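# Place the green block into the blue tray

## Task

Get the green block into the blue tray. The robot must not fall over or finish leaning, and nothing may be knocked or carried out of the work area.

## Robot and tools

Robot: a Rainbow Robotics RB-Y1 with a two-wheel base (plus two rear casters), a head, two arms with parallel grippers, and a torso whose lower leg folds at ankle, knee and hip. The base is 0.58 m wide, extends 0.10 m ahead of the wheel axle and 0.57 m behind it, sweeps a 0.58 m radius circle when spinning in place, and cannot move sideways. Each wrist carries a camera housing that sticks out and can collide. Cameras: head_camera, left_wrist_camera, right_wrist_camera (or "all").

Frames (metres): the base frame has its origin on the floor between the drive wheels, x forward, y left, z up. chest, left_hand and right_hand are printed in it. A hand point sits between the finger pads, 0.03 m behind the tips; fingers point along the hand's -z and close along its x. Printed hand positions can be off, especially far out or loaded. base_odometry is wheel-count only, in the frame the base had at the start; heading in rad, positive left, -3.142 to 3.142. Slips and bumps corrupt it.

move: one action per call. Options: "base" and/or "joints" (optionally with min_time_s or contact_limits); or "target" alone or with min_time_s; or contact_limits alone. No action = just returns state and images.
- base: one object {"x_m_s", "turn_rad_s", "for_s"}, velocities (not positions) held for for_s then stopped. x_m_s forward speed, 0.005 to 1.5 either sign or 0; turn_rad_s leftward turn rate, 0.02 to 1.509 either sign or 0; for_s 0.1 to 5 s. Omitted velocity = 0. Acceleration 0.4 m/s² (turning 0.5 rad/s²), so distance is roughly speed × for_s, or accel × for_s² when short. If |x| + 0.27|turn| exceeds 1.5 both are scaled down. Combining both gives a rough curve.
- joints: absolute targets, one flat object keyed by joint name, radians (grippers in metres of pad opening). Ranges: torso_squat_rad 0 to 1.2 (lowers level chest); torso_shift_rad -0.3 to 0.6 (hips forward); torso_pitch_rad -0.2 to 1.4 (forward bow positive); torso_yaw_rad -1.5 to 1.5 (left positive; lift both arms out ≥0.2 rad roll first). Shoulder_pitch ±2.356 (negative swings forward/up); left_shoulder_roll 0 to 3.141, right_shoulder_roll -3.141 to 0 (away from body); shoulder_yaw ±2.094; elbow -2.617 to 0.01 (negative bends); forearm_roll ±3.141; wrist_pitch -1.57 to 1.919; hand_roll ±2.705; gripper 0 to 0.1 m; head_pan_rad ±0.523; head_tilt_rad -0.35 to 1.57 (positive looks down). Combined torso limits: squat+shift ≤1.52; squat-shift+pitch ≤1.57; shift+0.5pitch-0.4squat ≤0.7; shift+0.3pitch-0.5squat ≤0.39; breaking one leaves torso joints "off_target".
- target: one hand to an absolute pose in the base frame: side "left"/"right", x, y, z in m (-3 to 3), quat_wxyz as the hand lines print it. Solved once into arm joints, so the hand travels an arc; split long moves into short steps. Unreachable poses are approached as closely as possible. Refused if an earlier move is still running.
- min_time_s: 0.1 to 8 s, the minimum duration for arm, head and torso motions. Short values on head/torso speed them up; fast bending can tip the robot.
- contact_limits: gripper current cap per gripper, 200 to 672.5 mA (start 672.5), persists; grip force scales with (limit - 100).
- cameras: list of names; blocking: true (default) waits until all motion rests; false returns within ~0.5 s.

wait: seconds 0 to 10, optional cameras; returns early once running moves settle. stop: brakes all running motions. zoom_image: camera plus region [x0, y0, x1, y1] pixels from the top-left, at most 504×504, on the latest image. finished_scene: ends the scene permanently; the block must remain in the tray without the robot.

Results: move reads "done" or the worst status. Hand status: "reached" (within 10 mm and 2 degrees), "short" with the error, or "refused" with a reason. Joint/base words: "moving", "done", "off_target" (may still push), "not_followed" (arm collision check withheld it), "stopped", "time_out", "contact_stop" (torso only), "limit_stop_at_<name>" (self-collision guard or limit), "torque_fault", "limit_stop_at_motor_heat". Base "done" only means velocity was sent, even if blocked. A refused call, or an unrequested stop, cancels the remaining move/wait/finished_scene calls in that reply. on_its_own lists uncommanded behaviour. lidar_m: 12 distances in 30-degree sectors, first straight ahead, counter-clockwise, at 0.23 m height. motor_effort: wheel load in percent, peak in brackets; at rest normally under 30. Joint torques, external torques and wrist force/torque are noisy, offset estimates of contact and load. wheel_motors_off=1 means the wheels are disabled for ~2 s after stalling.

Grasping: command an opening at least 0.005 m narrower than the block; "off_target" or "done" on the gripper then both mean it is holding.

Avoid: tipping (heavy or far-forward loads, fast bows, sudden stops while driving forward, body catching on table edges while driving); leg beyond its limits; driving hard into furniture; arms hitting or squeezing each other (can end the scene); closing a gripper on the other arm; pressing until torque faults (10 s halt, load limits 60.9 N m shoulders, 31.3 elbow, 21.7 wrist joints); holding stretched poses until motors overheat; dropping the block from height, slamming or knocking objects away.

Each tool is called after "Call:" in YAML: its name, and indented under it one key for each argument.

## Session

Call:
move:

Scene clock: 0.00 s.
Joint torques (N m): no reading
External joint torques (N m): no reading
Wrist force (N): no reading
Wrist torque (N m): no reading
Wrist force, peak (N): no reading
base_odometry: x=+0.000 y=+0.000 heading=+0.000
lidar_m: 2.63 2.48 1.61 1.48 1.58 2.41 2.48 2.51 2.95 2.29 2.32 2.87
base_status: not commanded
joint_positions: torso_squat_rad=+0.350 torso_shift_rad=+0.000 torso_pitch_rad=+0.000 torso_yaw_rad=+0.000 left_shoulder_pitch_rad=-0.044 left_shoulder_roll_rad=+0.013 left_shoulder_yaw_rad=+0.015 left_elbow_rad=-0.286 left_forearm_roll_rad=+0.033 left_wrist_pitch_rad=-0.012 left_hand_roll_rad=-0.026 left_gripper_m=+0.100 right_shoulder_pitch_rad=-0.021 right_shoulder_roll_rad=-0.025 right_shoulder_yaw_rad=-0.028 right_elbow_rad=-0.274 right_forearm_roll_rad=+0.039 right_wrist_pitch_rad=-0.026 right_hand_roll_rad=+0.041 right_gripper_m=+0.100 head_pan_rad=+0.000 head_tilt_rad=+0.400
joint_status: not commanded
wheel_motors_off: 0
motor_effort: left_wheel=+1 right_wheel=+1
chest: x=-0.2280 y=-0.0003 z=+1.2475 quat_wxyz=(+1.000, +0.000, +0.000, +0.000) (m; base frame)
left_hand: x=-0.0559 y=+0.2293 z=+0.5834 quat_wxyz=(+0.986, +0.006, -0.169, +0.003) (m; base frame)
right_hand: x=-0.0748 y=-0.2412 z=+0.5795 quat_wxyz=(+0.987, -0.019, -0.158, +0.031) (m; base frame)
pictures: head_camera, left_wrist_camera, right_wrist_camera
Images, in order (width x height): head_camera 896x504, left_wrist_camera 644x364, right_wrist_camera 644x364.

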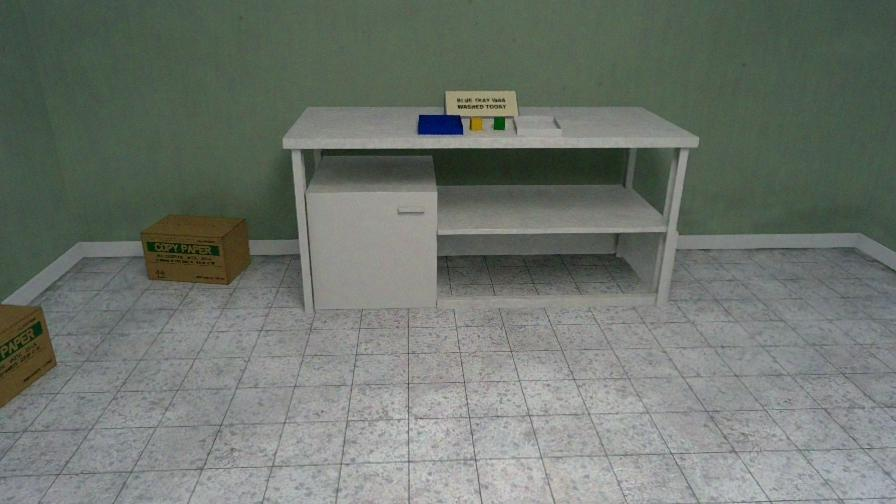

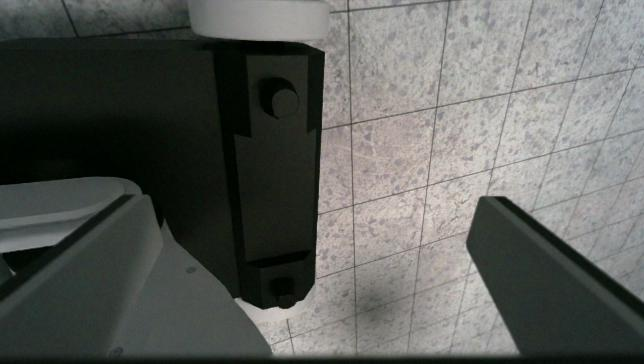

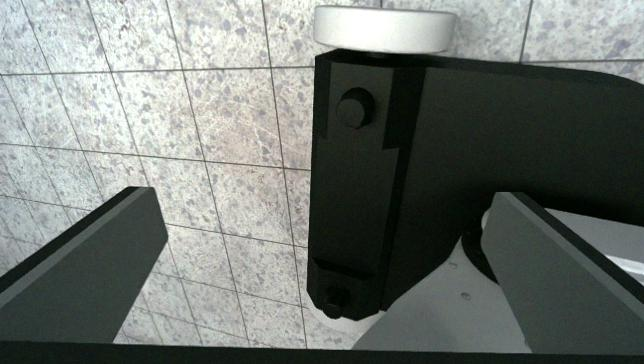

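Call:
move:
  base: {"x_m_s":0.6,"for_s":2.0}
  joints: {"head_tilt_rad":0.5}
  cameras: ["head_camera"]

Call:
move:
  target: {"side":"right","x":0.3,"y":-0.3,"z":1.15,"quat_wxyz":[1,0,0,0]}
  cameras: ["head_camera","right_wrist_camera"]

Scene clock: 9.80 s.
Joint torques (N m): left_arm=[-3.97 -0.17 0 -1.74 -0.06 -0.63 0.1] | right_arm=[-2.37 -0.95 -0.55 -2.13 -0.02 -0.7 -0.19]
External joint torques (N m): left_arm=[0.32 -0.74 -0.04 0.59 -0.07 0.12 0.12] | right_arm=[1.29 0.36 -0.48 -0.18 -0.09 -0.01 -0.2]
Wrist force (N): left_arm=[-1.6 -8.8 -13.9] | right_arm=[-2.5 -1.4 -3.4]
Wrist torque (N m): left_arm=[1.41 0.50 0.32] | right_arm=[0.26 -0.19 0.01]
Wrist force, peak (N): left_arm=[-1.2 -9.2 -14.8] | right_arm=[-3.8 -1.9 -4.1]
move: done
base_odometry: x=+1.200 y=+0.000 heading=+0.000
lidar_m: 1.45 1.46 1.80 1.79 1.69 2.35 3.67 3.71 2.32 2.26 2.59 1.77
base_status: done (sent for 2 of 2 s)
joint_positions: torso_squat_rad=+0.350 torso_shift_rad=+0.000 torso_pitch_rad=+0.000 torso_yaw_rad=+0.000 left_shoulder_pitch_rad=-0.044 left_shoulder_roll_rad=+0.013 left_shoulder_yaw_rad=+0.015 left_elbow_rad=-0.286 left_forearm_roll_rad=+0.033 left_wrist_pitch_rad=-0.012 left_hand_roll_rad=-0.026 left_gripper_m=+0.100 right_shoulder_pitch_rad=-0.021 right_shoulder_roll_rad=-0.025 right_shoulder_yaw_rad=-0.028 right_elbow_rad=-0.274 right_forearm_roll_rad=+0.039 right_wrist_pitch_rad=-0.026 right_hand_roll_rad=+0.041 right_gripper_m=+0.100 head_pan_rad=+0.000 head_tilt_rad=+0.500
joint_status: all done
wheel_motors_off: 0
motor_effort: left_wheel=-2(25) right_wheel=-1(42)
chest: x=-0.2280 y=-0.0003 z=+1.2475 quat_wxyz=(+1.000, +0.000, +0.000, +0.000) (m; base frame)
left_hand: x=-0.0558 y=+0.2293 z=+0.5834 quat_wxyz=(+0.986, +0.006, -0.169, +0.003) (m; base frame)
right_hand: x=-0.0747 y=-0.2412 z=+0.5795 quat_wxyz=(+0.987, -0.019, -0.158, +0.031) (m; base frame)
pictures: head_camera
Images, in order (width x height): head_camera 896x504.

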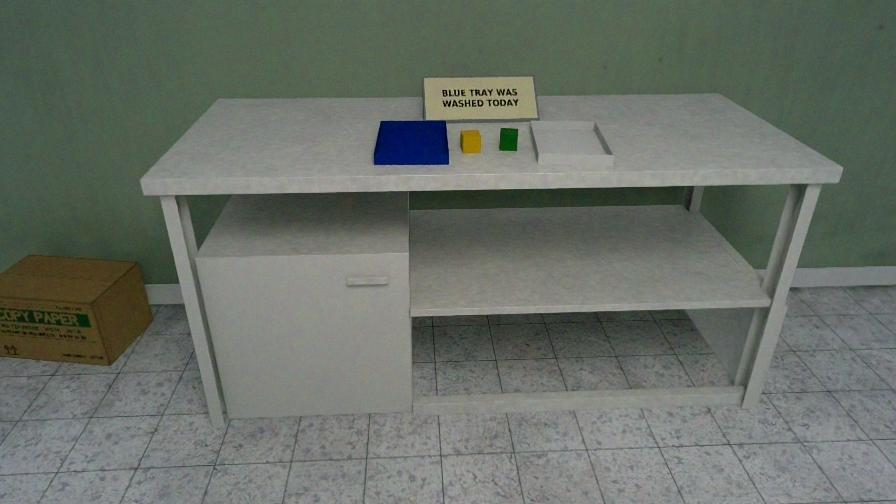

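Scene clock: 11.77 s.
Joint torques (N m): left_arm=[-3.84 -0.3 -0.45 -1.81 -0.15 -0.52 -0.07] | right_arm=[-23.45 -8.6 -0.39 -8.08 0.28 -0.22 -0.13]
External joint torques (N m): left_arm=[0.46 -0.87 -0.49 0.52 -0.16 0.23 -0.05] | right_arm=[2.49 1.53 0.79 -0.06 0.04 -0.14 -0.13]
Wrist force (N): left_arm=[-1.4 -9.0 -14.5] | right_arm=[-1.0 -1.3 -4.1]
Wrist torque (N m): left_arm=[1.43 0.54 0.32] | right_arm=[0.20 -0.14 -0.03]
Wrist force, peak (N): left_arm=[-1.4 -9.0 -14.8] | right_arm=[-3.0 -1.2 -5.8]
move: done
base_odometry: x=+1.200 y=+0.000 heading=+0.000
lidar_m: 1.44 1.46 1.81 1.79 1.69 2.35 3.67 3.71 2.32 2.26 2.59 1.76
base_status: not commanded
joint_positions: torso_squat_rad=+0.350 torso_shift_rad=+0.000 torso_pitch_rad=+0.000 torso_yaw_rad=+0.000 left_shoulder_pitch_rad=-0.044 left_shoulder_roll_rad=+0.013 left_shoulder_yaw_rad=+0.015 left_elbow_rad=-0.286 left_forearm_roll_rad=+0.033 left_wrist_pitch_rad=-0.012 left_hand_roll_rad=-0.026 left_gripper_m=+0.100 right_shoulder_pitch_rad=-1.418 right_shoulder_roll_rad=-0.538 right_shoulder_yaw_rad=+0.055 right_elbow_rad=-0.403 right_forearm_roll_rad=-0.445 right_wrist_pitch_rad=+1.851 right_hand_roll_rad=+0.060 right_gripper_m=+0.100 head_pan_rad=+0.000 head_tilt_rad=+0.500
joint_status: all done
wheel_motors_off: 0
motor_effort: left_wheel=+0(4) right_wheel=+0(3)
chest: x=-0.2280 y=-0.0003 z=+1.2475 quat_wxyz=(+1.000, +0.000, +0.000, +0.000) (m; base frame)
left_hand: x=-0.0558 y=+0.2293 z=+0.5834 quat_wxyz=(+0.986, +0.006, -0.169, +0.003) (m; base frame)
right_hand: x=+0.2993 y=-0.3000 z=+1.1504 quat_wxyz=(+1.000, -0.001, -0.005, +0.000) (m; base frame)
right_hand_status: reached (checked arc, planned for 1.4 s): 1 mm and 0.6 deg off.
pictures: head_camera, right_wrist_camera
Images, in order (width x height): head_camera 896x504, right_wrist_camera 644x364.

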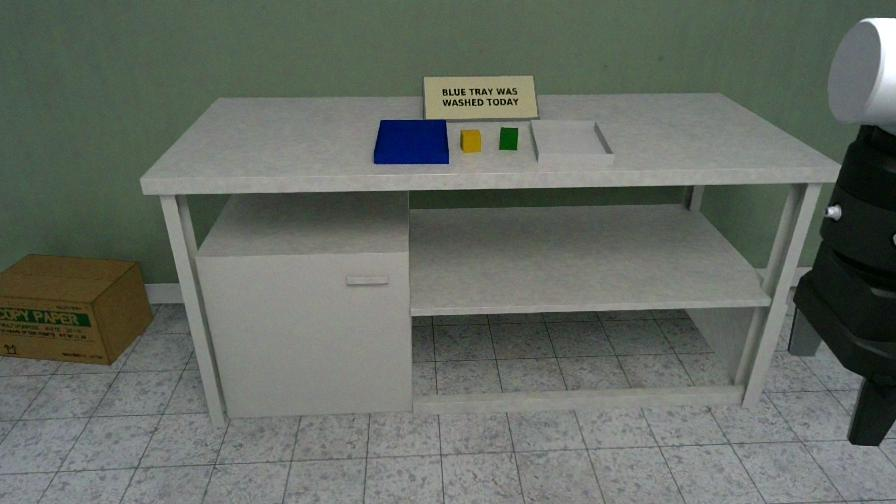

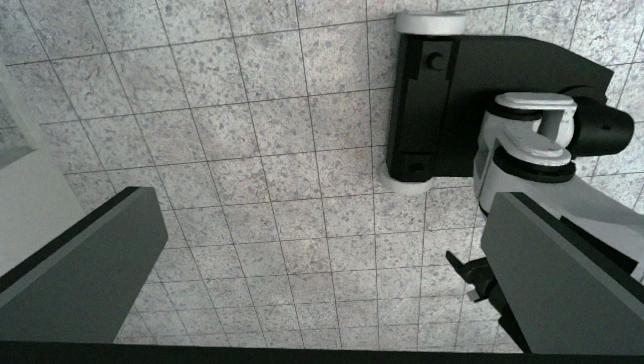

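Call:
move:
  base: {"x_m_s":0.45,"for_s":2.0}
  joints: {"head_tilt_rad":0.8}
  cameras: ["all"]

Scene clock: 26.00 s.
Joint torques (N m): left_arm=[-4.09 -0.49 0.14 -1.8 -0.2 -0.63 0.24] | right_arm=[-24.11 -8.88 -0.56 -8.23 0.33 -0.09 -0.05]
External joint torques (N m): left_arm=[0.2 -1.07 0.1 0.52 -0.21 0.12 0.26] | right_arm=[1.83 1.25 0.63 -0.2 0.09 -0.01 -0.05]
Wrist force (N): left_arm=[-1.6 -8.7 -14.3] | right_arm=[-1.6 -1.4 -3.8]
Wrist torque (N m): left_arm=[1.40 0.50 0.31] | right_arm=[0.25 -0.20 -0.08]
Wrist force, peak (N): left_arm=[-1.4 -9.1 -14.6] | right_arm=[-1.3 -1.9 -4.9]
move: done
base_odometry: x=+2.100 y=+0.000 heading=+0.000
lidar_m: 0.94 0.57 0.71 1.72 1.82 2.21 4.56 4.02 2.55 2.45 1.08 1.25
base_status: done (sent for 2 of 2 s)
joint_positions: torso_squat_rad=+0.350 torso_shift_rad=+0.000 torso_pitch_rad=+0.000 torso_yaw_rad=+0.000 left_shoulder_pitch_rad=-0.044 left_shoulder_roll_rad=+0.013 left_shoulder_yaw_rad=+0.015 left_elbow_rad=-0.286 left_forearm_roll_rad=+0.033 left_wrist_pitch_rad=-0.012 left_hand_roll_rad=-0.026 left_gripper_m=+0.100 right_shoulder_pitch_rad=-1.418 right_shoulder_roll_rad=-0.538 right_shoulder_yaw_rad=+0.055 right_elbow_rad=-0.403 right_forearm_roll_rad=-0.445 right_wrist_pitch_rad=+1.851 right_hand_roll_rad=+0.060 right_gripper_m=+0.100 head_pan_rad=+0.000 head_tilt_rad=+0.800
joint_status: all done
wheel_motors_off: 0
motor_effort: left_wheel=-1(21) right_wheel=-1(19)
chest: x=-0.2280 y=-0.0003 z=+1.2475 quat_wxyz=(+1.000, +0.000, +0.000, +0.000) (m; base frame)
left_hand: x=-0.0558 y=+0.2293 z=+0.5834 quat_wxyz=(+0.986, +0.006, -0.169, +0.003) (m; base frame)
right_hand: x=+0.2993 y=-0.3000 z=+1.1503 quat_wxyz=(+1.000, -0.001, -0.005, +0.000) (m; base frame)
pictures: head_camera, left_wrist_camera, right_wrist_camera
Images, in order (width x height): head_camera 896x504, left_wrist_camera 644x364, right_wrist_camera 644x364.

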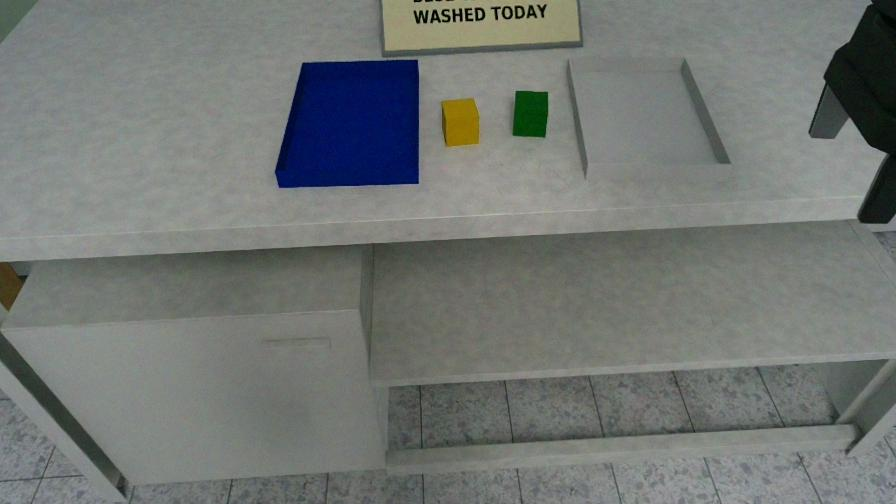

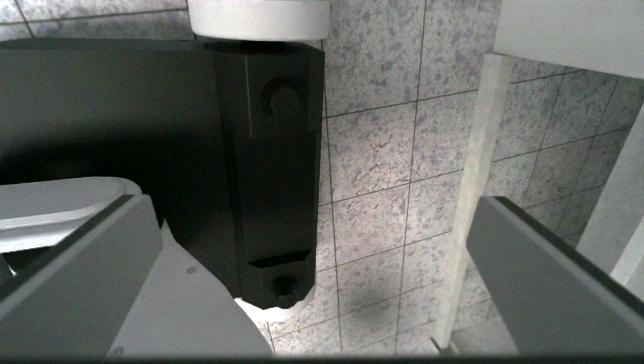

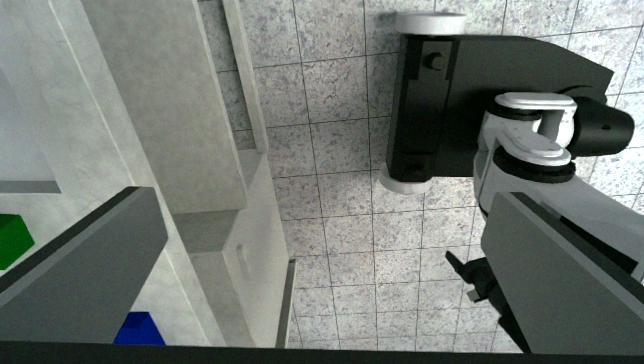

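Call:
move:
  base: {"x_m_s":0.2,"for_s":1.1}
  joints: {"right_shoulder_pitch_rad":-1.95,"torso_pitch_rad":0.55,"head_tilt_rad":0.5}
  cameras: ["all"]

Scene clock: 41.57 s.
Joint torques (N m): left_arm=[10.97 -0.79 -0.17 3.15 -0.08 0.38 -0.07] | right_arm=[-25.08 -7.84 0 -8.37 -0.01 0.09 -0.06]
External joint torques (N m): left_arm=[0.66 -1.07 -0.27 -0.3 -0.08 0.07 -0.08] | right_arm=[1.19 1.12 1.11 -0.23 -0.16 0.08 -0.06]
Wrist force (N): left_arm=[1.7 -9.2 -14.3] | right_arm=[-1.1 -1.4 -4.0]
Wrist torque (N m): left_arm=[1.46 0.69 0.29] | right_arm=[0.22 -0.16 -0.06]
Wrist force, peak (N): left_arm=[1.4 -9.4 -14.8] | right_arm=[-2.9 -2.4 -4.9]
move: done
base_odometry: x=+2.320 y=+0.000 heading=+0.000
lidar_m: 0.98 0.37 0.43 0.84 1.79 2.37 4.78 3.99 2.63 2.43 0.96 1.07
base_status: done (sent for 1.1 of 1.1 s)
joint_positions: torso_squat_rad=+0.350 torso_shift_rad=+0.000 torso_pitch_rad=+0.550 torso_yaw_rad=+0.000 left_shoulder_pitch_rad=-0.044 left_shoulder_roll_rad=+0.013 left_shoulder_yaw_rad=+0.015 left_elbow_rad=-0.286 left_forearm_roll_rad=+0.033 left_wrist_pitch_rad=-0.012 left_hand_roll_rad=-0.026 left_gripper_m=+0.100 right_shoulder_pitch_rad=-1.950 right_shoulder_roll_rad=-0.538 right_shoulder_yaw_rad=+0.055 right_elbow_rad=-0.403 right_forearm_roll_rad=-0.445 right_wrist_pitch_rad=+1.851 right_hand_roll_rad=+0.060 right_gripper_m=+0.100 head_pan_rad=+0.000 head_tilt_rad=+0.500
joint_status: all done
wheel_motors_off: 0
motor_effort: left_wheel=-4(22) right_wheel=-2(19)
chest: x=-0.0663 y=-0.0003 z=+1.2019 quat_wxyz=(+0.962, +0.000, +0.272, +0.000) (m; base frame)
left_hand: x=-0.2667 y=+0.2293 z=+0.5458 quat_wxyz=(+0.994, +0.006, +0.105, +0.001) (m; base frame)
right_hand: x=+0.4988 y=-0.1992 z=+1.0661 quat_wxyz=(+0.996, +0.024, +0.019, +0.086) (m; base frame)
pictures: head_camera, left_wrist_camera, right_wrist_camera
Images, in order (width x height): head_camera 896x504, left_wrist_camera 644x364, right_wrist_camera 644x364.

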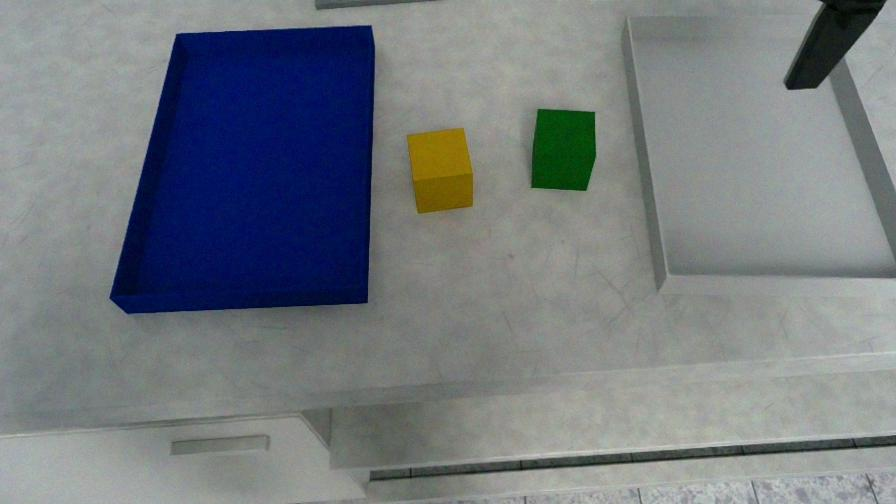

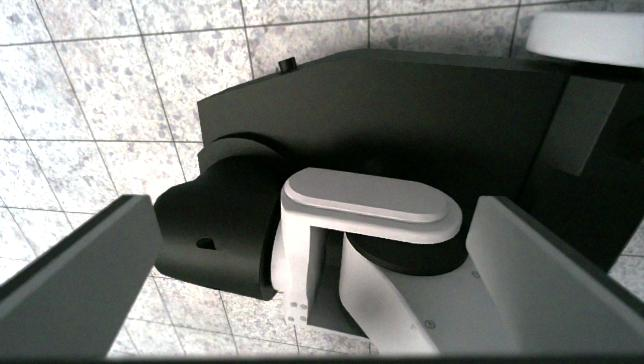

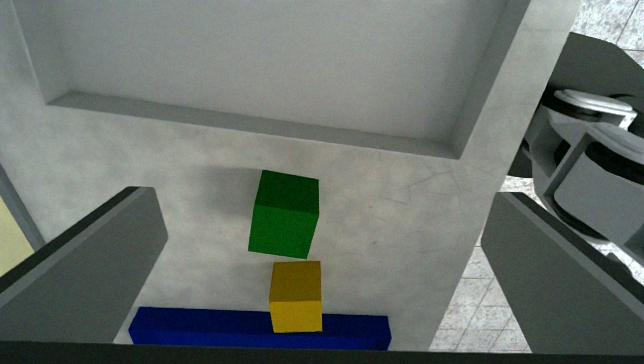

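Call:
move:
  target: {"side":"right","x":0.545,"y":-0.12,"z":1.04,"quat_wxyz":[1,0,0,0]}
  cameras: ["head_camera","right_wrist_camera"]

Scene clock: 49.43 s.
Joint torques (N m): left_arm=[10.94 -0.33 -0.15 3.28 -0.06 0.39 0.03] | right_arm=[-26.63 -8.43 0.16 -8.51 0.23 -0.13 0.05]
External joint torques (N m): left_arm=[0.63 -0.61 -0.26 -0.18 -0.05 0.09 0.02] | right_arm=[0.63 -0.04 0.77 0.04 -0.04 0.28 0.04]
Wrist force (N): left_arm=[1.5 -9.2 -14.6] | right_arm=[-2.1 -2.1 -4.4]
Wrist torque (N m): left_arm=[1.44 0.67 0.30] | right_arm=[0.28 -0.21 0.03]
Wrist force, peak (N): left_arm=[1.8 -9.3 -14.8] | right_arm=[-1.2 -2.5 -4.8]
move: short
base_odometry: x=+2.320 y=+0.000 heading=+0.000
lidar_m: 0.99 0.37 0.42 0.84 1.79 2.38 4.78 3.99 2.63 2.43 0.97 1.06
base_status: not commanded
joint_positions: torso_squat_rad=+0.350 torso_shift_rad=+0.000 torso_pitch_rad=+0.550 torso_yaw_rad=+0.000 left_shoulder_pitch_rad=-0.044 left_shoulder_roll_rad=+0.013 left_shoulder_yaw_rad=+0.015 left_elbow_rad=-0.286 left_forearm_roll_rad=+0.033 left_wrist_pitch_rad=-0.012 left_hand_roll_rad=-0.026 left_gripper_m=+0.100 right_shoulder_pitch_rad=-2.011 right_shoulder_roll_rad=-0.372 right_shoulder_yaw_rad=+0.091 right_elbow_rad=-0.267 right_forearm_roll_rad=-0.383 right_wrist_pitch_rad=+1.510 right_hand_roll_rad=-0.227 right_gripper_m=+0.100 head_pan_rad=+0.000 head_tilt_rad=+0.500
joint_status: all done
wheel_motors_off: 0
motor_effort: left_wheel=+1(4) right_wheel=+0(1)
chest: x=-0.0663 y=-0.0003 z=+1.2019 quat_wxyz=(+0.962, +0.000, +0.272, +0.000) (m; base frame)
left_hand: x=-0.2667 y=+0.2293 z=+0.5458 quat_wxyz=(+0.994, +0.006, +0.105, +0.001) (m; base frame)
right_hand: x=+0.5443 y=-0.1200 z=+1.0401 quat_wxyz=(+0.996, +0.016, -0.090, +0.000) (m; base frame)
right_hand_status: short (checked arc, as near as the solve gets, planned for 0.5 s): 1 mm and 10.5 deg off. The place is met; only the turn is off.
pictures: head_camera, right_wrist_camera
Images, in order (width x height): head_camera 896x504, right_wrist_camera 644x364.

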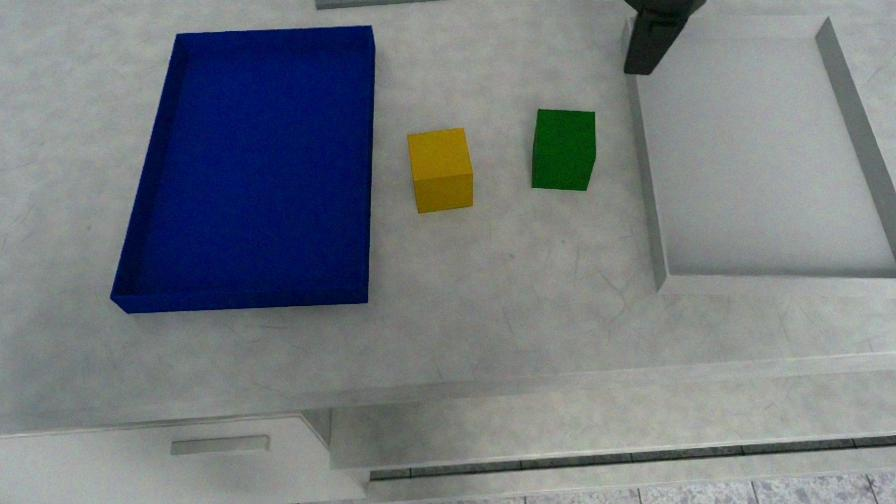

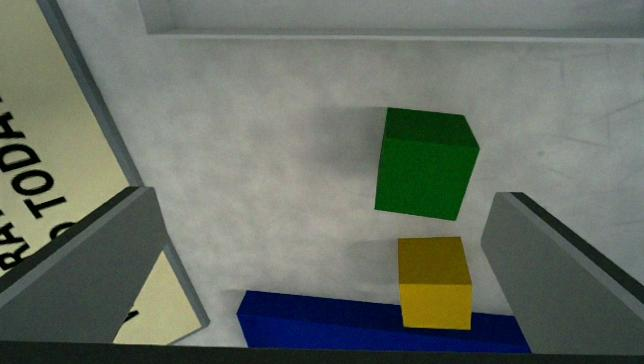

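Call:
move:
  target: {"side":"right","x":0.5,"y":-0.13,"z":1.06,"quat_wxyz":[1,0,0,0]}
  cameras: ["right_wrist_camera"]

Call:
move:
  target: {"side":"right","x":0.5,"y":-0.13,"z":1.01,"quat_wxyz":[1,0,0,0]}
  cameras: ["head_camera","right_wrist_camera"]

Scene clock: 67.60 s.
Joint torques (N m): left_arm=[10.24 -0.69 0.17 3.3 -0.08 0.57 -0.17] | right_arm=[-26.18 -7.83 -1.06 -9.05 0.07 -0.21 -0.15]
External joint torques (N m): left_arm=[-0.08 -0.96 0.07 -0.15 -0.07 0.26 -0.18] | right_arm=[0.73 0.45 -0.41 -0.85 -0.18 -0.19 -0.15]
Wrist force (N): left_arm=[2.1 -9.0 -14.4] | right_arm=[-0.9 -1.5 -4.4]
Wrist torque (N m): left_arm=[1.42 0.72 0.30] | right_arm=[0.21 -0.20 0.07]
Wrist force, peak (N): left_arm=[1.5 -9.4 -14.9] | right_arm=[-2.4 -2.1 -5.3]
move: done
base_odometry: x=+2.320 y=+0.000 heading=+0.000
lidar_m: 0.99 0.37 0.43 0.84 1.80 2.37 4.78 3.99 2.63 2.43 0.97 1.07
base_status: not commanded
joint_positions: torso_squat_rad=+0.350 torso_shift_rad=+0.000 torso_pitch_rad=+0.550 torso_yaw_rad=+0.000 left_shoulder_pitch_rad=-0.044 left_shoulder_roll_rad=+0.013 left_shoulder_yaw_rad=+0.015 left_elbow_rad=-0.286 left_forearm_roll_rad=+0.033 left_wrist_pitch_rad=-0.012 left_hand_roll_rad=-0.026 left_gripper_m=+0.100 right_shoulder_pitch_rad=-2.044 right_shoulder_roll_rad=-0.389 right_shoulder_yaw_rad=+0.089 right_elbow_rad=-0.284 right_forearm_roll_rad=-0.395 right_wrist_pitch_rad=+1.755 right_hand_roll_rad=-0.227 right_gripper_m=+0.100 head_pan_rad=+0.000 head_tilt_rad=+0.500
joint_status: all done
wheel_motors_off: 0
motor_effort: left_wheel=+1(3) right_wheel=+0(1)
chest: x=-0.0663 y=-0.0003 z=+1.2019 quat_wxyz=(+0.962, +0.000, +0.272, +0.000) (m; base frame)
left_hand: x=-0.2667 y=+0.2293 z=+0.5458 quat_wxyz=(+0.994, +0.006, +0.105, +0.001) (m; base frame)
right_hand: x=+0.5006 y=-0.1299 z=+1.0601 quat_wxyz=(+1.000, -0.001, +0.005, +0.000) (m; base frame)
right_hand_status: reached (checked arc, planned for 0.4 s): 1 mm and 0.6 deg off.
pictures: right_wrist_camera
Images, in order (width x height): right_wrist_camera 644x364.

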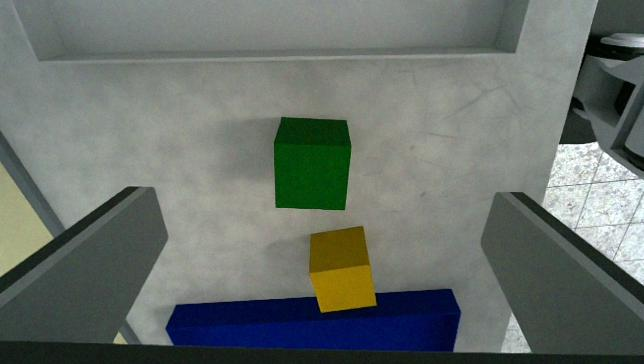

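Scene clock: 68.77 s.
Joint torques (N m): left_arm=[10.83 -0.51 -0.29 3.22 -0.12 0.5 -0.01] | right_arm=[-26.73 -7.51 -0.92 -9.5 0.13 0.05 -0.22]
External joint torques (N m): left_arm=[0.51 -0.78 -0.39 -0.24 -0.12 0.2 -0.02] | right_arm=[0.01 0.76 -0.05 -1.3 -0.12 0.08 -0.22]
Wrist force (N): left_arm=[2.0 -9.1 -14.6] | right_arm=[-1.1 -1.4 -4.4]
Wrist torque (N m): left_arm=[1.45 0.72 0.30] | right_arm=[0.24 -0.16 0.04]
Wrist force, peak (N): left_arm=[1.2 -9.4 -14.7] | right_arm=[-1.6 -2.1 -6.0]
move: done
base_odometry: x=+2.320 y=+0.000 heading=+0.000
lidar_m: 0.99 0.38 0.43 0.83 1.80 2.38 4.78 4.00 2.63 2.43 0.96 1.06
base_status: not commanded
joint_positions: torso_squat_rad=+0.350 torso_shift_rad=+0.000 torso_pitch_rad=+0.550 torso_yaw_rad=+0.000 left_shoulder_pitch_rad=-0.044 left_shoulder_roll_rad=+0.013 left_shoulder_yaw_rad=+0.015 left_elbow_rad=-0.286 left_forearm_roll_rad=+0.033 left_wrist_pitch_rad=-0.012 left_hand_roll_rad=-0.026 left_gripper_m=+0.100 right_shoulder_pitch_rad=-1.925 right_shoulder_roll_rad=-0.365 right_shoulder_yaw_rad=+0.091 right_elbow_rad=-0.347 right_forearm_roll_rad=-0.392 right_wrist_pitch_rad=+1.690 right_hand_roll_rad=-0.239 right_gripper_m=+0.100 head_pan_rad=+0.000 head_tilt_rad=+0.500
joint_status: all done
wheel_motors_off: 0
motor_effort: left_wheel=-2(3) right_wheel=+0(2)
chest: x=-0.0663 y=-0.0003 z=+1.2019 quat_wxyz=(+0.962, +0.000, +0.272, +0.000) (m; base frame)
left_hand: x=-0.2668 y=+0.2293 z=+0.5458 quat_wxyz=(+0.994, +0.006, +0.105, +0.001) (m; base frame)
right_hand: x=+0.5001 y=-0.1300 z=+1.0100 quat_wxyz=(+1.000, +0.000, +0.004, +0.000) (m; base frame)
right_hand_status: reached (checked arc, planned for 0.4 s): 0 mm and 0.4 deg off.
pictures: head_camera, right_wrist_camera
Images, in order (width x height): head_camera 896x504, right_wrist_camera 644x364.

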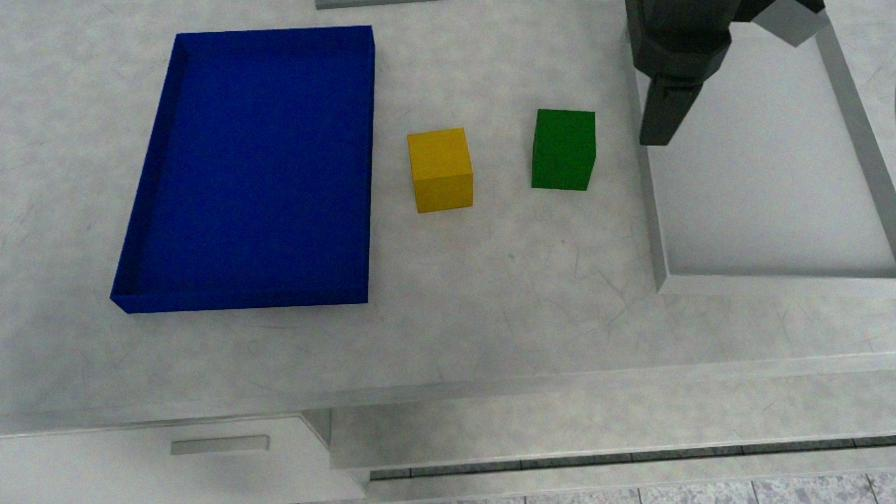

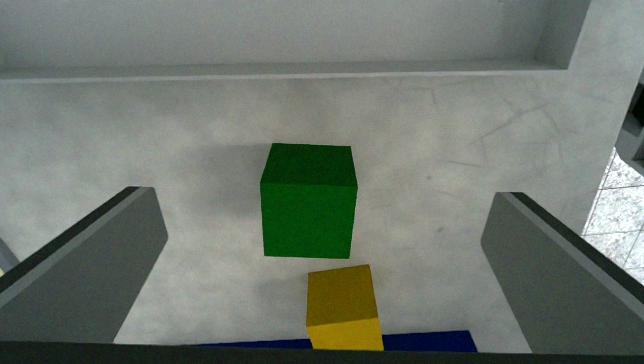

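Call:
move:
  target: {"side":"right","x":0.51,"y":-0.086,"z":0.97,"quat_wxyz":[1,0,0,0]}
  cameras: ["head_camera","right_wrist_camera"]

Scene clock: 81.70 s.
Joint torques (N m): left_arm=[10.4 -0.7 -0.14 3.27 -0.05 0.34 -0.06] | right_arm=[-25.59 -7.75 0.22 -8.63 0.31 0.05 -0.12]
External joint torques (N m): left_arm=[0.08 -0.97 -0.25 -0.19 -0.05 0.04 -0.08] | right_arm=[1.16 -0.02 0.81 -0.34 0.05 0.26 -0.12]
Wrist force (N): left_arm=[1.7 -9.2 -14.3] | right_arm=[-1.5 -2.4 -4.1]
Wrist torque (N m): left_arm=[1.47 0.68 0.30] | right_arm=[0.32 -0.15 0.02]
Wrist force, peak (N): left_arm=[1.7 -9.5 -14.9] | right_arm=[-2.3 -0.9 -6.0]
move: short
base_odometry: x=+2.320 y=+0.000 heading=+0.000
lidar_m: 0.99 0.37 0.43 0.84 1.79 2.38 4.78 4.00 2.63 2.43 0.97 1.07
base_status: not commanded
joint_positions: torso_squat_rad=+0.350 torso_shift_rad=+0.000 torso_pitch_rad=+0.550 torso_yaw_rad=+0.000 left_shoulder_pitch_rad=-0.044 left_shoulder_roll_rad=+0.013 left_shoulder_yaw_rad=+0.015 left_elbow_rad=-0.286 left_forearm_roll_rad=+0.033 left_wrist_pitch_rad=-0.012 left_hand_roll_rad=-0.026 left_gripper_m=+0.100 right_shoulder_pitch_rad=-1.911 right_shoulder_roll_rad=-0.268 right_shoulder_yaw_rad=+0.107 right_elbow_rad=-0.267 right_forearm_roll_rad=-0.375 right_wrist_pitch_rad=+1.484 right_hand_roll_rad=-0.298 right_gripper_m=+0.100 head_pan_rad=+0.000 head_tilt_rad=+0.500
joint_status: all done
wheel_motors_off: 0
motor_effort: left_wheel=+2(5) right_wheel=+0(2)
chest: x=-0.0663 y=-0.0003 z=+1.2019 quat_wxyz=(+0.962, +0.000, +0.272, +0.000) (m; base frame)
left_hand: x=-0.2668 y=+0.2293 z=+0.5458 quat_wxyz=(+0.994, +0.006, +0.105, +0.001) (m; base frame)
right_hand: x=+0.5094 y=-0.0860 z=+0.9703 quat_wxyz=(+0.999, +0.010, -0.041, +0.000) (m; base frame)
right_hand_status: short (checked arc, as near as the solve gets, planned for 0.4 s): 1 mm and 4.9 deg off. The place is met; only the turn is off.
pictures: head_camera, right_wrist_camera
Images, in order (width x height): head_camera 896x504, right_wrist_camera 644x364.

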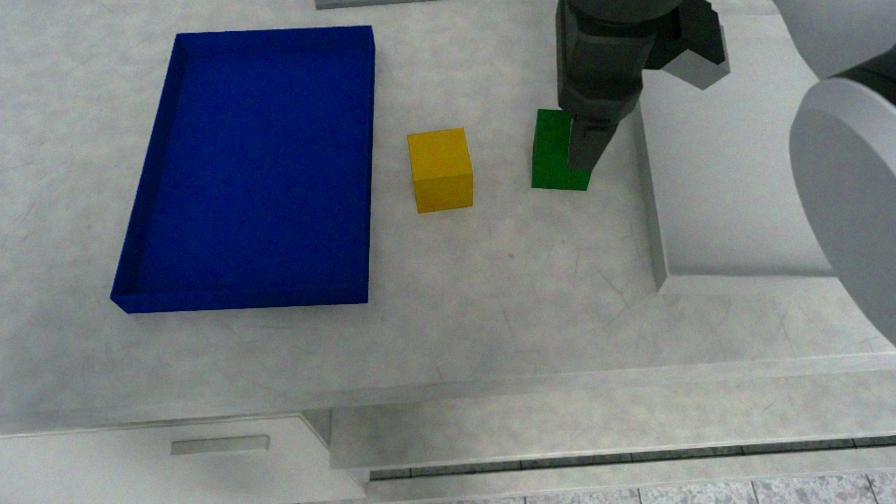

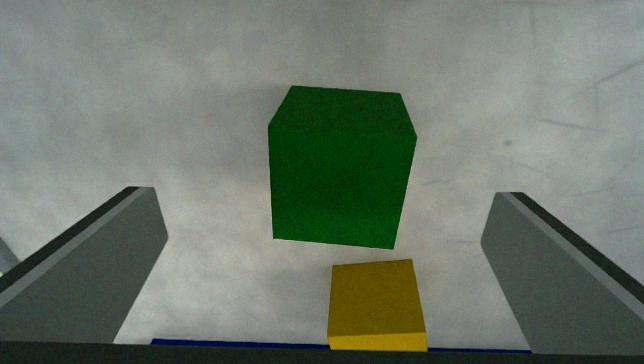

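Call:
move:
  target: {"side":"right","x":0.503,"y":-0.086,"z":0.92,"quat_wxyz":[1,0,0,0]}
  min_time_s: 1.2
  cameras: ["head_camera","right_wrist_camera"]

Scene clock: 99.63 s.
Joint torques (N m): left_arm=[10.72 -0.96 -0.08 3.27 0.09 0.39 0.13] | right_arm=[-23.73 -5.72 0.13 -8.57 0.32 -0.36 -0.38]
External joint torques (N m): left_arm=[0.4 -1.24 -0.18 -0.18 0.09 0.08 0.12] | right_arm=[2.5 1.56 0.7 -0.39 0.06 -0.13 -0.38]
Wrist force (N): left_arm=[2.2 -9.1 -14.4] | right_arm=[-1.4 -2.2 -3.9]
Wrist torque (N m): left_arm=[1.46 0.74 0.29] | right_arm=[0.35 -0.13 0.07]
Wrist force, peak (N): left_arm=[1.8 -9.3 -14.8] | right_arm=[-1.6 -2.2 -4.8]
move: short
base_odometry: x=+2.320 y=+0.000 heading=+0.000
lidar_m: 0.99 0.37 0.42 0.84 1.80 2.38 4.78 4.00 2.63 2.43 0.96 1.07
base_status: not commanded
joint_positions: torso_squat_rad=+0.350 torso_shift_rad=+0.000 torso_pitch_rad=+0.550 torso_yaw_rad=+0.000 left_shoulder_pitch_rad=-0.044 left_shoulder_roll_rad=+0.013 left_shoulder_yaw_rad=+0.015 left_elbow_rad=-0.286 left_forearm_roll_rad=+0.033 left_wrist_pitch_rad=-0.012 left_hand_roll_rad=-0.026 left_gripper_m=+0.100 right_shoulder_pitch_rad=-1.820 right_shoulder_roll_rad=-0.240 right_shoulder_yaw_rad=+0.116 right_elbow_rad=-0.267 right_forearm_roll_rad=-0.365 right_wrist_pitch_rad=+1.379 right_hand_roll_rad=-0.301 right_gripper_m=+0.100 head_pan_rad=+0.000 head_tilt_rad=+0.500
joint_status: all done
wheel_motors_off: 0
motor_effort: left_wheel=-1(3) right_wheel=+0(1)
chest: x=-0.0663 y=-0.0003 z=+1.2019 quat_wxyz=(+0.962, +0.000, +0.272, +0.000) (m; base frame)
left_hand: x=-0.2668 y=+0.2293 z=+0.5458 quat_wxyz=(+0.994, +0.006, +0.105, +0.001) (m; base frame)
right_hand: x=+0.5026 y=-0.0861 z=+0.9205 quat_wxyz=(+0.999, +0.012, -0.046, +0.000) (m; base frame)
right_hand_status: short (checked arc, as near as the solve gets, planned for 1.2 s): 1 mm and 5.5 deg off. The place is met; only the turn is off.
pictures: head_camera, right_wrist_camera
Images, in order (width x height): head_camera 896x504, right_wrist_camera 644x364.

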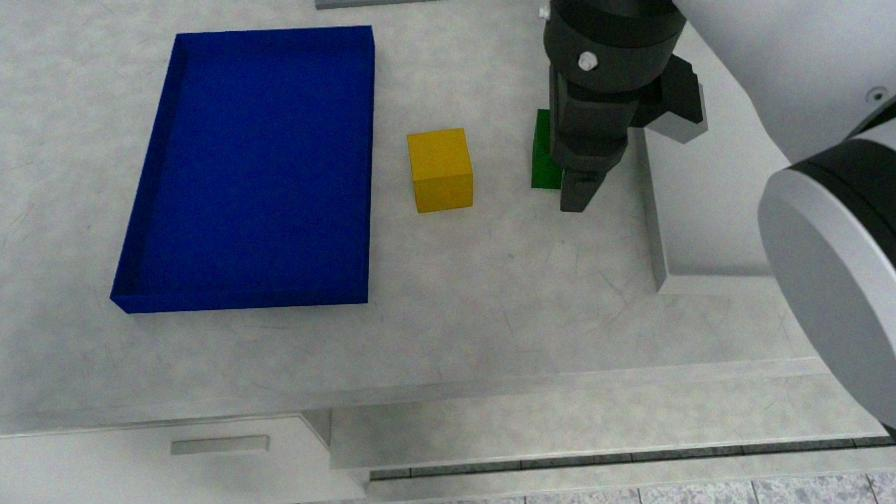

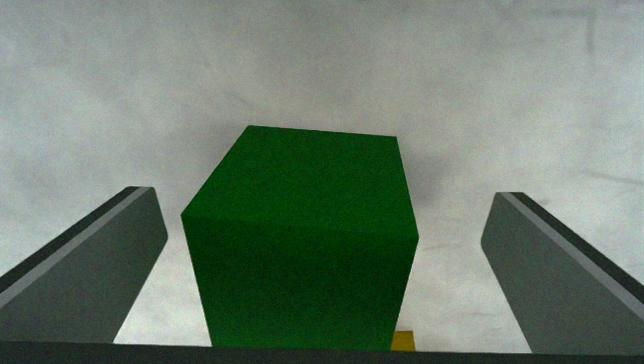

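Call:
move:
  joints: {"right_gripper_m":0.025}
  cameras: ["right_wrist_camera"]

Call:
move:
  target: {"side":"right","x":0.49,"y":-0.086,"z":1.02,"quat_wxyz":[0.999,0.012,-0.046,0]}
  min_time_s: 1
  cameras: ["head_camera","right_wrist_camera"]

Scene clock: 106.33 s.
Joint torques (N m): left_arm=[10.44 -0.71 0.4 3.39 -0.26 0.43 -0.01] | right_arm=[-23.69 -5.7 0.4 -8.53 0.34 -0.29 -0.34]
External joint torques (N m): left_arm=[0.13 -0.99 0.29 -0.06 -0.26 0.12 -0.02] | right_arm=[2.54 1.58 0.97 -0.36 0.08 -0.06 -0.35]
Wrist force (N): left_arm=[2.1 -9.3 -14.3] | right_arm=[-1.7 -1.8 -1.7]
Wrist torque (N m): left_arm=[1.47 0.72 0.30] | right_arm=[0.23 -0.13 0.06]
Wrist force, peak (N): left_arm=[1.8 -9.3 -14.7] | right_arm=[-1.7 -2.0 -5.2]
move: off_target
base_odometry: x=+2.320 y=+0.000 heading=+0.000
lidar_m: 0.99 0.37 0.43 0.84 1.79 2.38 4.78 4.00 2.63 2.44 0.96 1.07
base_status: not commanded
joint_positions: torso_squat_rad=+0.350 torso_shift_rad=+0.000 torso_pitch_rad=+0.550 torso_yaw_rad=+0.000 left_shoulder_pitch_rad=-0.044 left_shoulder_roll_rad=+0.013 left_shoulder_yaw_rad=+0.015 left_elbow_rad=-0.286 left_forearm_roll_rad=+0.033 left_wrist_pitch_rad=-0.012 left_hand_roll_rad=-0.026 left_gripper_m=+0.100 right_shoulder_pitch_rad=-1.820 right_shoulder_roll_rad=-0.240 right_shoulder_yaw_rad=+0.116 right_elbow_rad=-0.267 right_forearm_roll_rad=-0.365 right_wrist_pitch_rad=+1.379 right_hand_roll_rad=-0.301 right_gripper_m=+0.050 head_pan_rad=+0.000 head_tilt_rad=+0.500
joint_status: right_gripper_m off_target (ended at +0.050, target +0.025)
wheel_motors_off: 0
motor_effort: left_wheel=-1(3) right_wheel=+1(1)
chest: x=-0.0663 y=-0.0003 z=+1.2019 quat_wxyz=(+0.962, +0.000, +0.272, +0.000) (m; base frame)
left_hand: x=-0.2668 y=+0.2293 z=+0.5458 quat_wxyz=(+0.994, +0.006, +0.105, +0.001) (m; base frame)
right_hand: x=+0.5026 y=-0.0861 z=+0.9205 quat_wxyz=(+0.999, +0.012, -0.046, +0.000) (m; base frame)
pictures: right_wrist_camera
Images, in order (width x height): right_wrist_camera 644x364.

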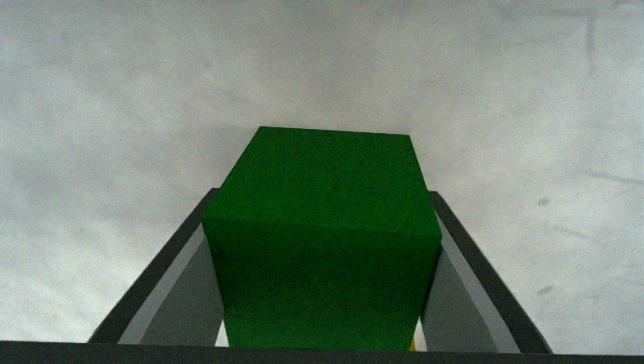

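Scene clock: 107.87 s.
Joint torques (N m): left_arm=[10.65 -0.47 0.09 3.31 -0.07 0.42 -0.11] | right_arm=[-24.06 -6.69 -4.09 -9.38 -0.01 -0.42 -0.19]
External joint torques (N m): left_arm=[0.33 -0.75 -0.02 -0.15 -0.07 0.11 -0.12] | right_arm=[1.67 0.42 -1.79 -1.15 -0.28 -0.2 -0.2]
Wrist force (N): left_arm=[2.2 -9.2 -14.2] | right_arm=[-1.4 -2.2 -5.1]
Wrist torque (N m): left_arm=[1.45 0.75 0.30] | right_arm=[0.28 -0.18 0.06]
Wrist force, peak (N): left_arm=[2.0 -9.3 -14.7] | right_arm=[-2.3 -3.2 -5.3]
move: done
base_odometry: x=+2.320 y=+0.000 heading=+0.000
lidar_m: 0.99 0.37 0.43 0.83 1.80 2.37 4.78 3.99 2.63 2.44 0.96 1.06
base_status: not commanded
joint_positions: torso_squat_rad=+0.350 torso_shift_rad=+0.000 torso_pitch_rad=+0.550 torso_yaw_rad=+0.000 left_shoulder_pitch_rad=-0.044 left_shoulder_roll_rad=+0.013 left_shoulder_yaw_rad=+0.015 left_elbow_rad=-0.286 left_forearm_roll_rad=+0.033 left_wrist_pitch_rad=-0.012 left_hand_roll_rad=-0.026 left_gripper_m=+0.100 right_shoulder_pitch_rad=-1.723 right_shoulder_roll_rad=-0.309 right_shoulder_yaw_rad=+0.099 right_elbow_rad=-0.849 right_forearm_roll_rad=-0.380 right_wrist_pitch_rad=+1.848 right_hand_roll_rad=-0.416 right_gripper_m=+0.050 head_pan_rad=+0.000 head_tilt_rad=+0.500
joint_status: all done
wheel_motors_off: 0
motor_effort: left_wheel=+3(3) right_wheel=+0(1)
chest: x=-0.0663 y=-0.0003 z=+1.2019 quat_wxyz=(+0.962, +0.000, +0.272, +0.000) (m; base frame)
left_hand: x=-0.2668 y=+0.2293 z=+0.5458 quat_wxyz=(+0.994, +0.006, +0.105, +0.001) (m; base frame)
right_hand: x=+0.4900 y=-0.0860 z=+1.0202 quat_wxyz=(+0.999, +0.012, -0.046, +0.000) (m; base frame)
right_hand_status: reached (checked arc, planned for 1.0 s): 0 mm and 0.1 deg off.
pictures: head_camera, right_wrist_camera
Images, in order (width x height): head_camera 896x504, right_wrist_camera 644x364.

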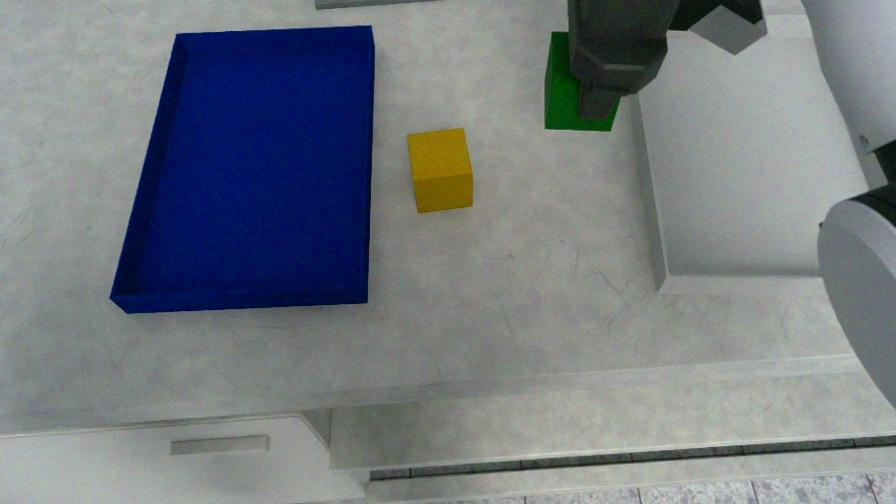

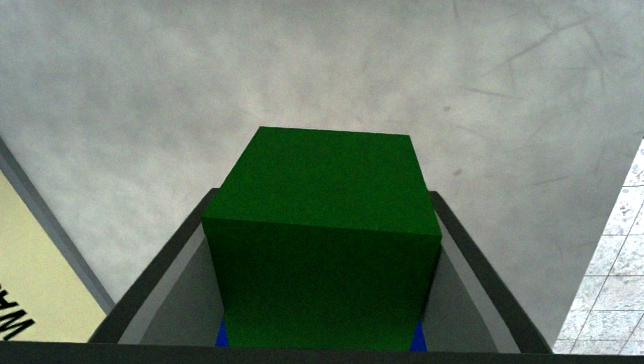

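Call:
move:
  target: {"side":"right","x":0.46,"y":0.165,"z":1.02,"quat_wxyz":[1,0,0,0]}
  min_time_s: 1.8
  cameras: ["head_camera","right_wrist_camera"]

Scene clock: 112.17 s.
Joint torques (N m): left_arm=[10.77 -0.74 0.31 3.18 -0.28 0.52 0.12] | right_arm=[-23.89 -6.51 -3.91 -9.27 0.05 -0.46 -0.18]
External joint torques (N m): left_arm=[0.45 -1.01 0.21 -0.28 -0.27 0.21 0.11] | right_arm=[1.84 0.6 -1.61 -1.04 -0.21 -0.24 -0.18]
Wrist force (N): left_arm=[1.9 -9.0 -14.7] | right_arm=[-1.8 -1.9 -5.0]
Wrist torque (N m): left_arm=[1.42 0.70 0.29] | right_arm=[0.27 -0.18 0.00]
Wrist force, peak (N): left_arm=[1.9 -9.3 -14.9] | right_arm=[-1.2 -1.5 -5.9]
move: refused
base_odometry: x=+2.320 y=+0.000 heading=+0.000
lidar_m: 0.98 0.37 0.43 0.84 1.80 2.37 4.78 3.99 2.63 2.43 0.97 1.06
base_status: not commanded
joint_positions: torso_squat_rad=+0.350 torso_shift_rad=+0.000 torso_pitch_rad=+0.550 torso_yaw_rad=+0.000 left_shoulder_pitch_rad=-0.044 left_shoulder_roll_rad=+0.013 left_shoulder_yaw_rad=+0.015 left_elbow_rad=-0.286 left_forearm_roll_rad=+0.033 left_wrist_pitch_rad=-0.012 left_hand_roll_rad=-0.026 left_gripper_m=+0.100 right_shoulder_pitch_rad=-1.723 right_shoulder_roll_rad=-0.309 right_shoulder_yaw_rad=+0.099 right_elbow_rad=-0.849 right_forearm_roll_rad=-0.380 right_wrist_pitch_rad=+1.848 right_hand_roll_rad=-0.416 right_gripper_m=+0.050 head_pan_rad=+0.000 head_tilt_rad=+0.500
joint_status: not commanded
wheel_motors_off: 0
motor_effort: left_wheel=+0(3) right_wheel=+0(1)
chest: x=-0.0663 y=-0.0003 z=+1.2019 quat_wxyz=(+0.962, +0.000, +0.272, +0.000) (m; base frame)
left_hand: x=-0.2668 y=+0.2293 z=+0.5458 quat_wxyz=(+0.994, +0.006, +0.105, +0.001) (m; base frame)
right_hand: x=+0.4900 y=-0.0860 z=+1.0202 quat_wxyz=(+0.999, +0.012, -0.046, +0.000) (m; base frame)
right_hand_status: refused: the posture found for that pose stands 2 mm from the chest (limit 10 mm). Nothing moved. The solve starts from where the arm stands: from another posture it may find a clear one.
pictures: head_camera, right_wrist_camera
Images, in order (width x height): head_camera 896x504, right_wrist_camera 644x364.

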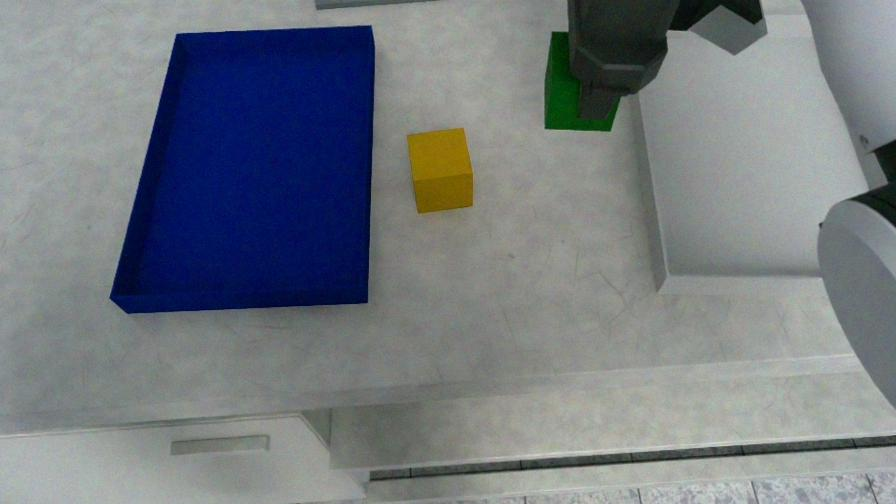

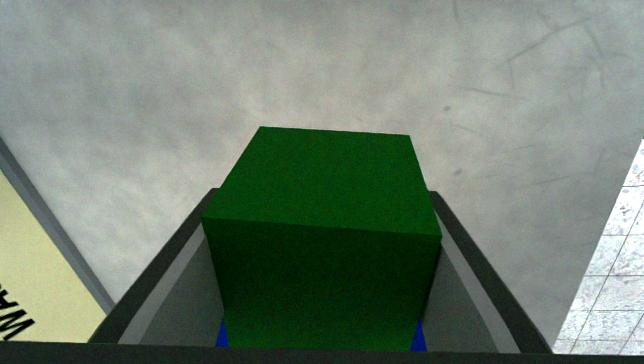

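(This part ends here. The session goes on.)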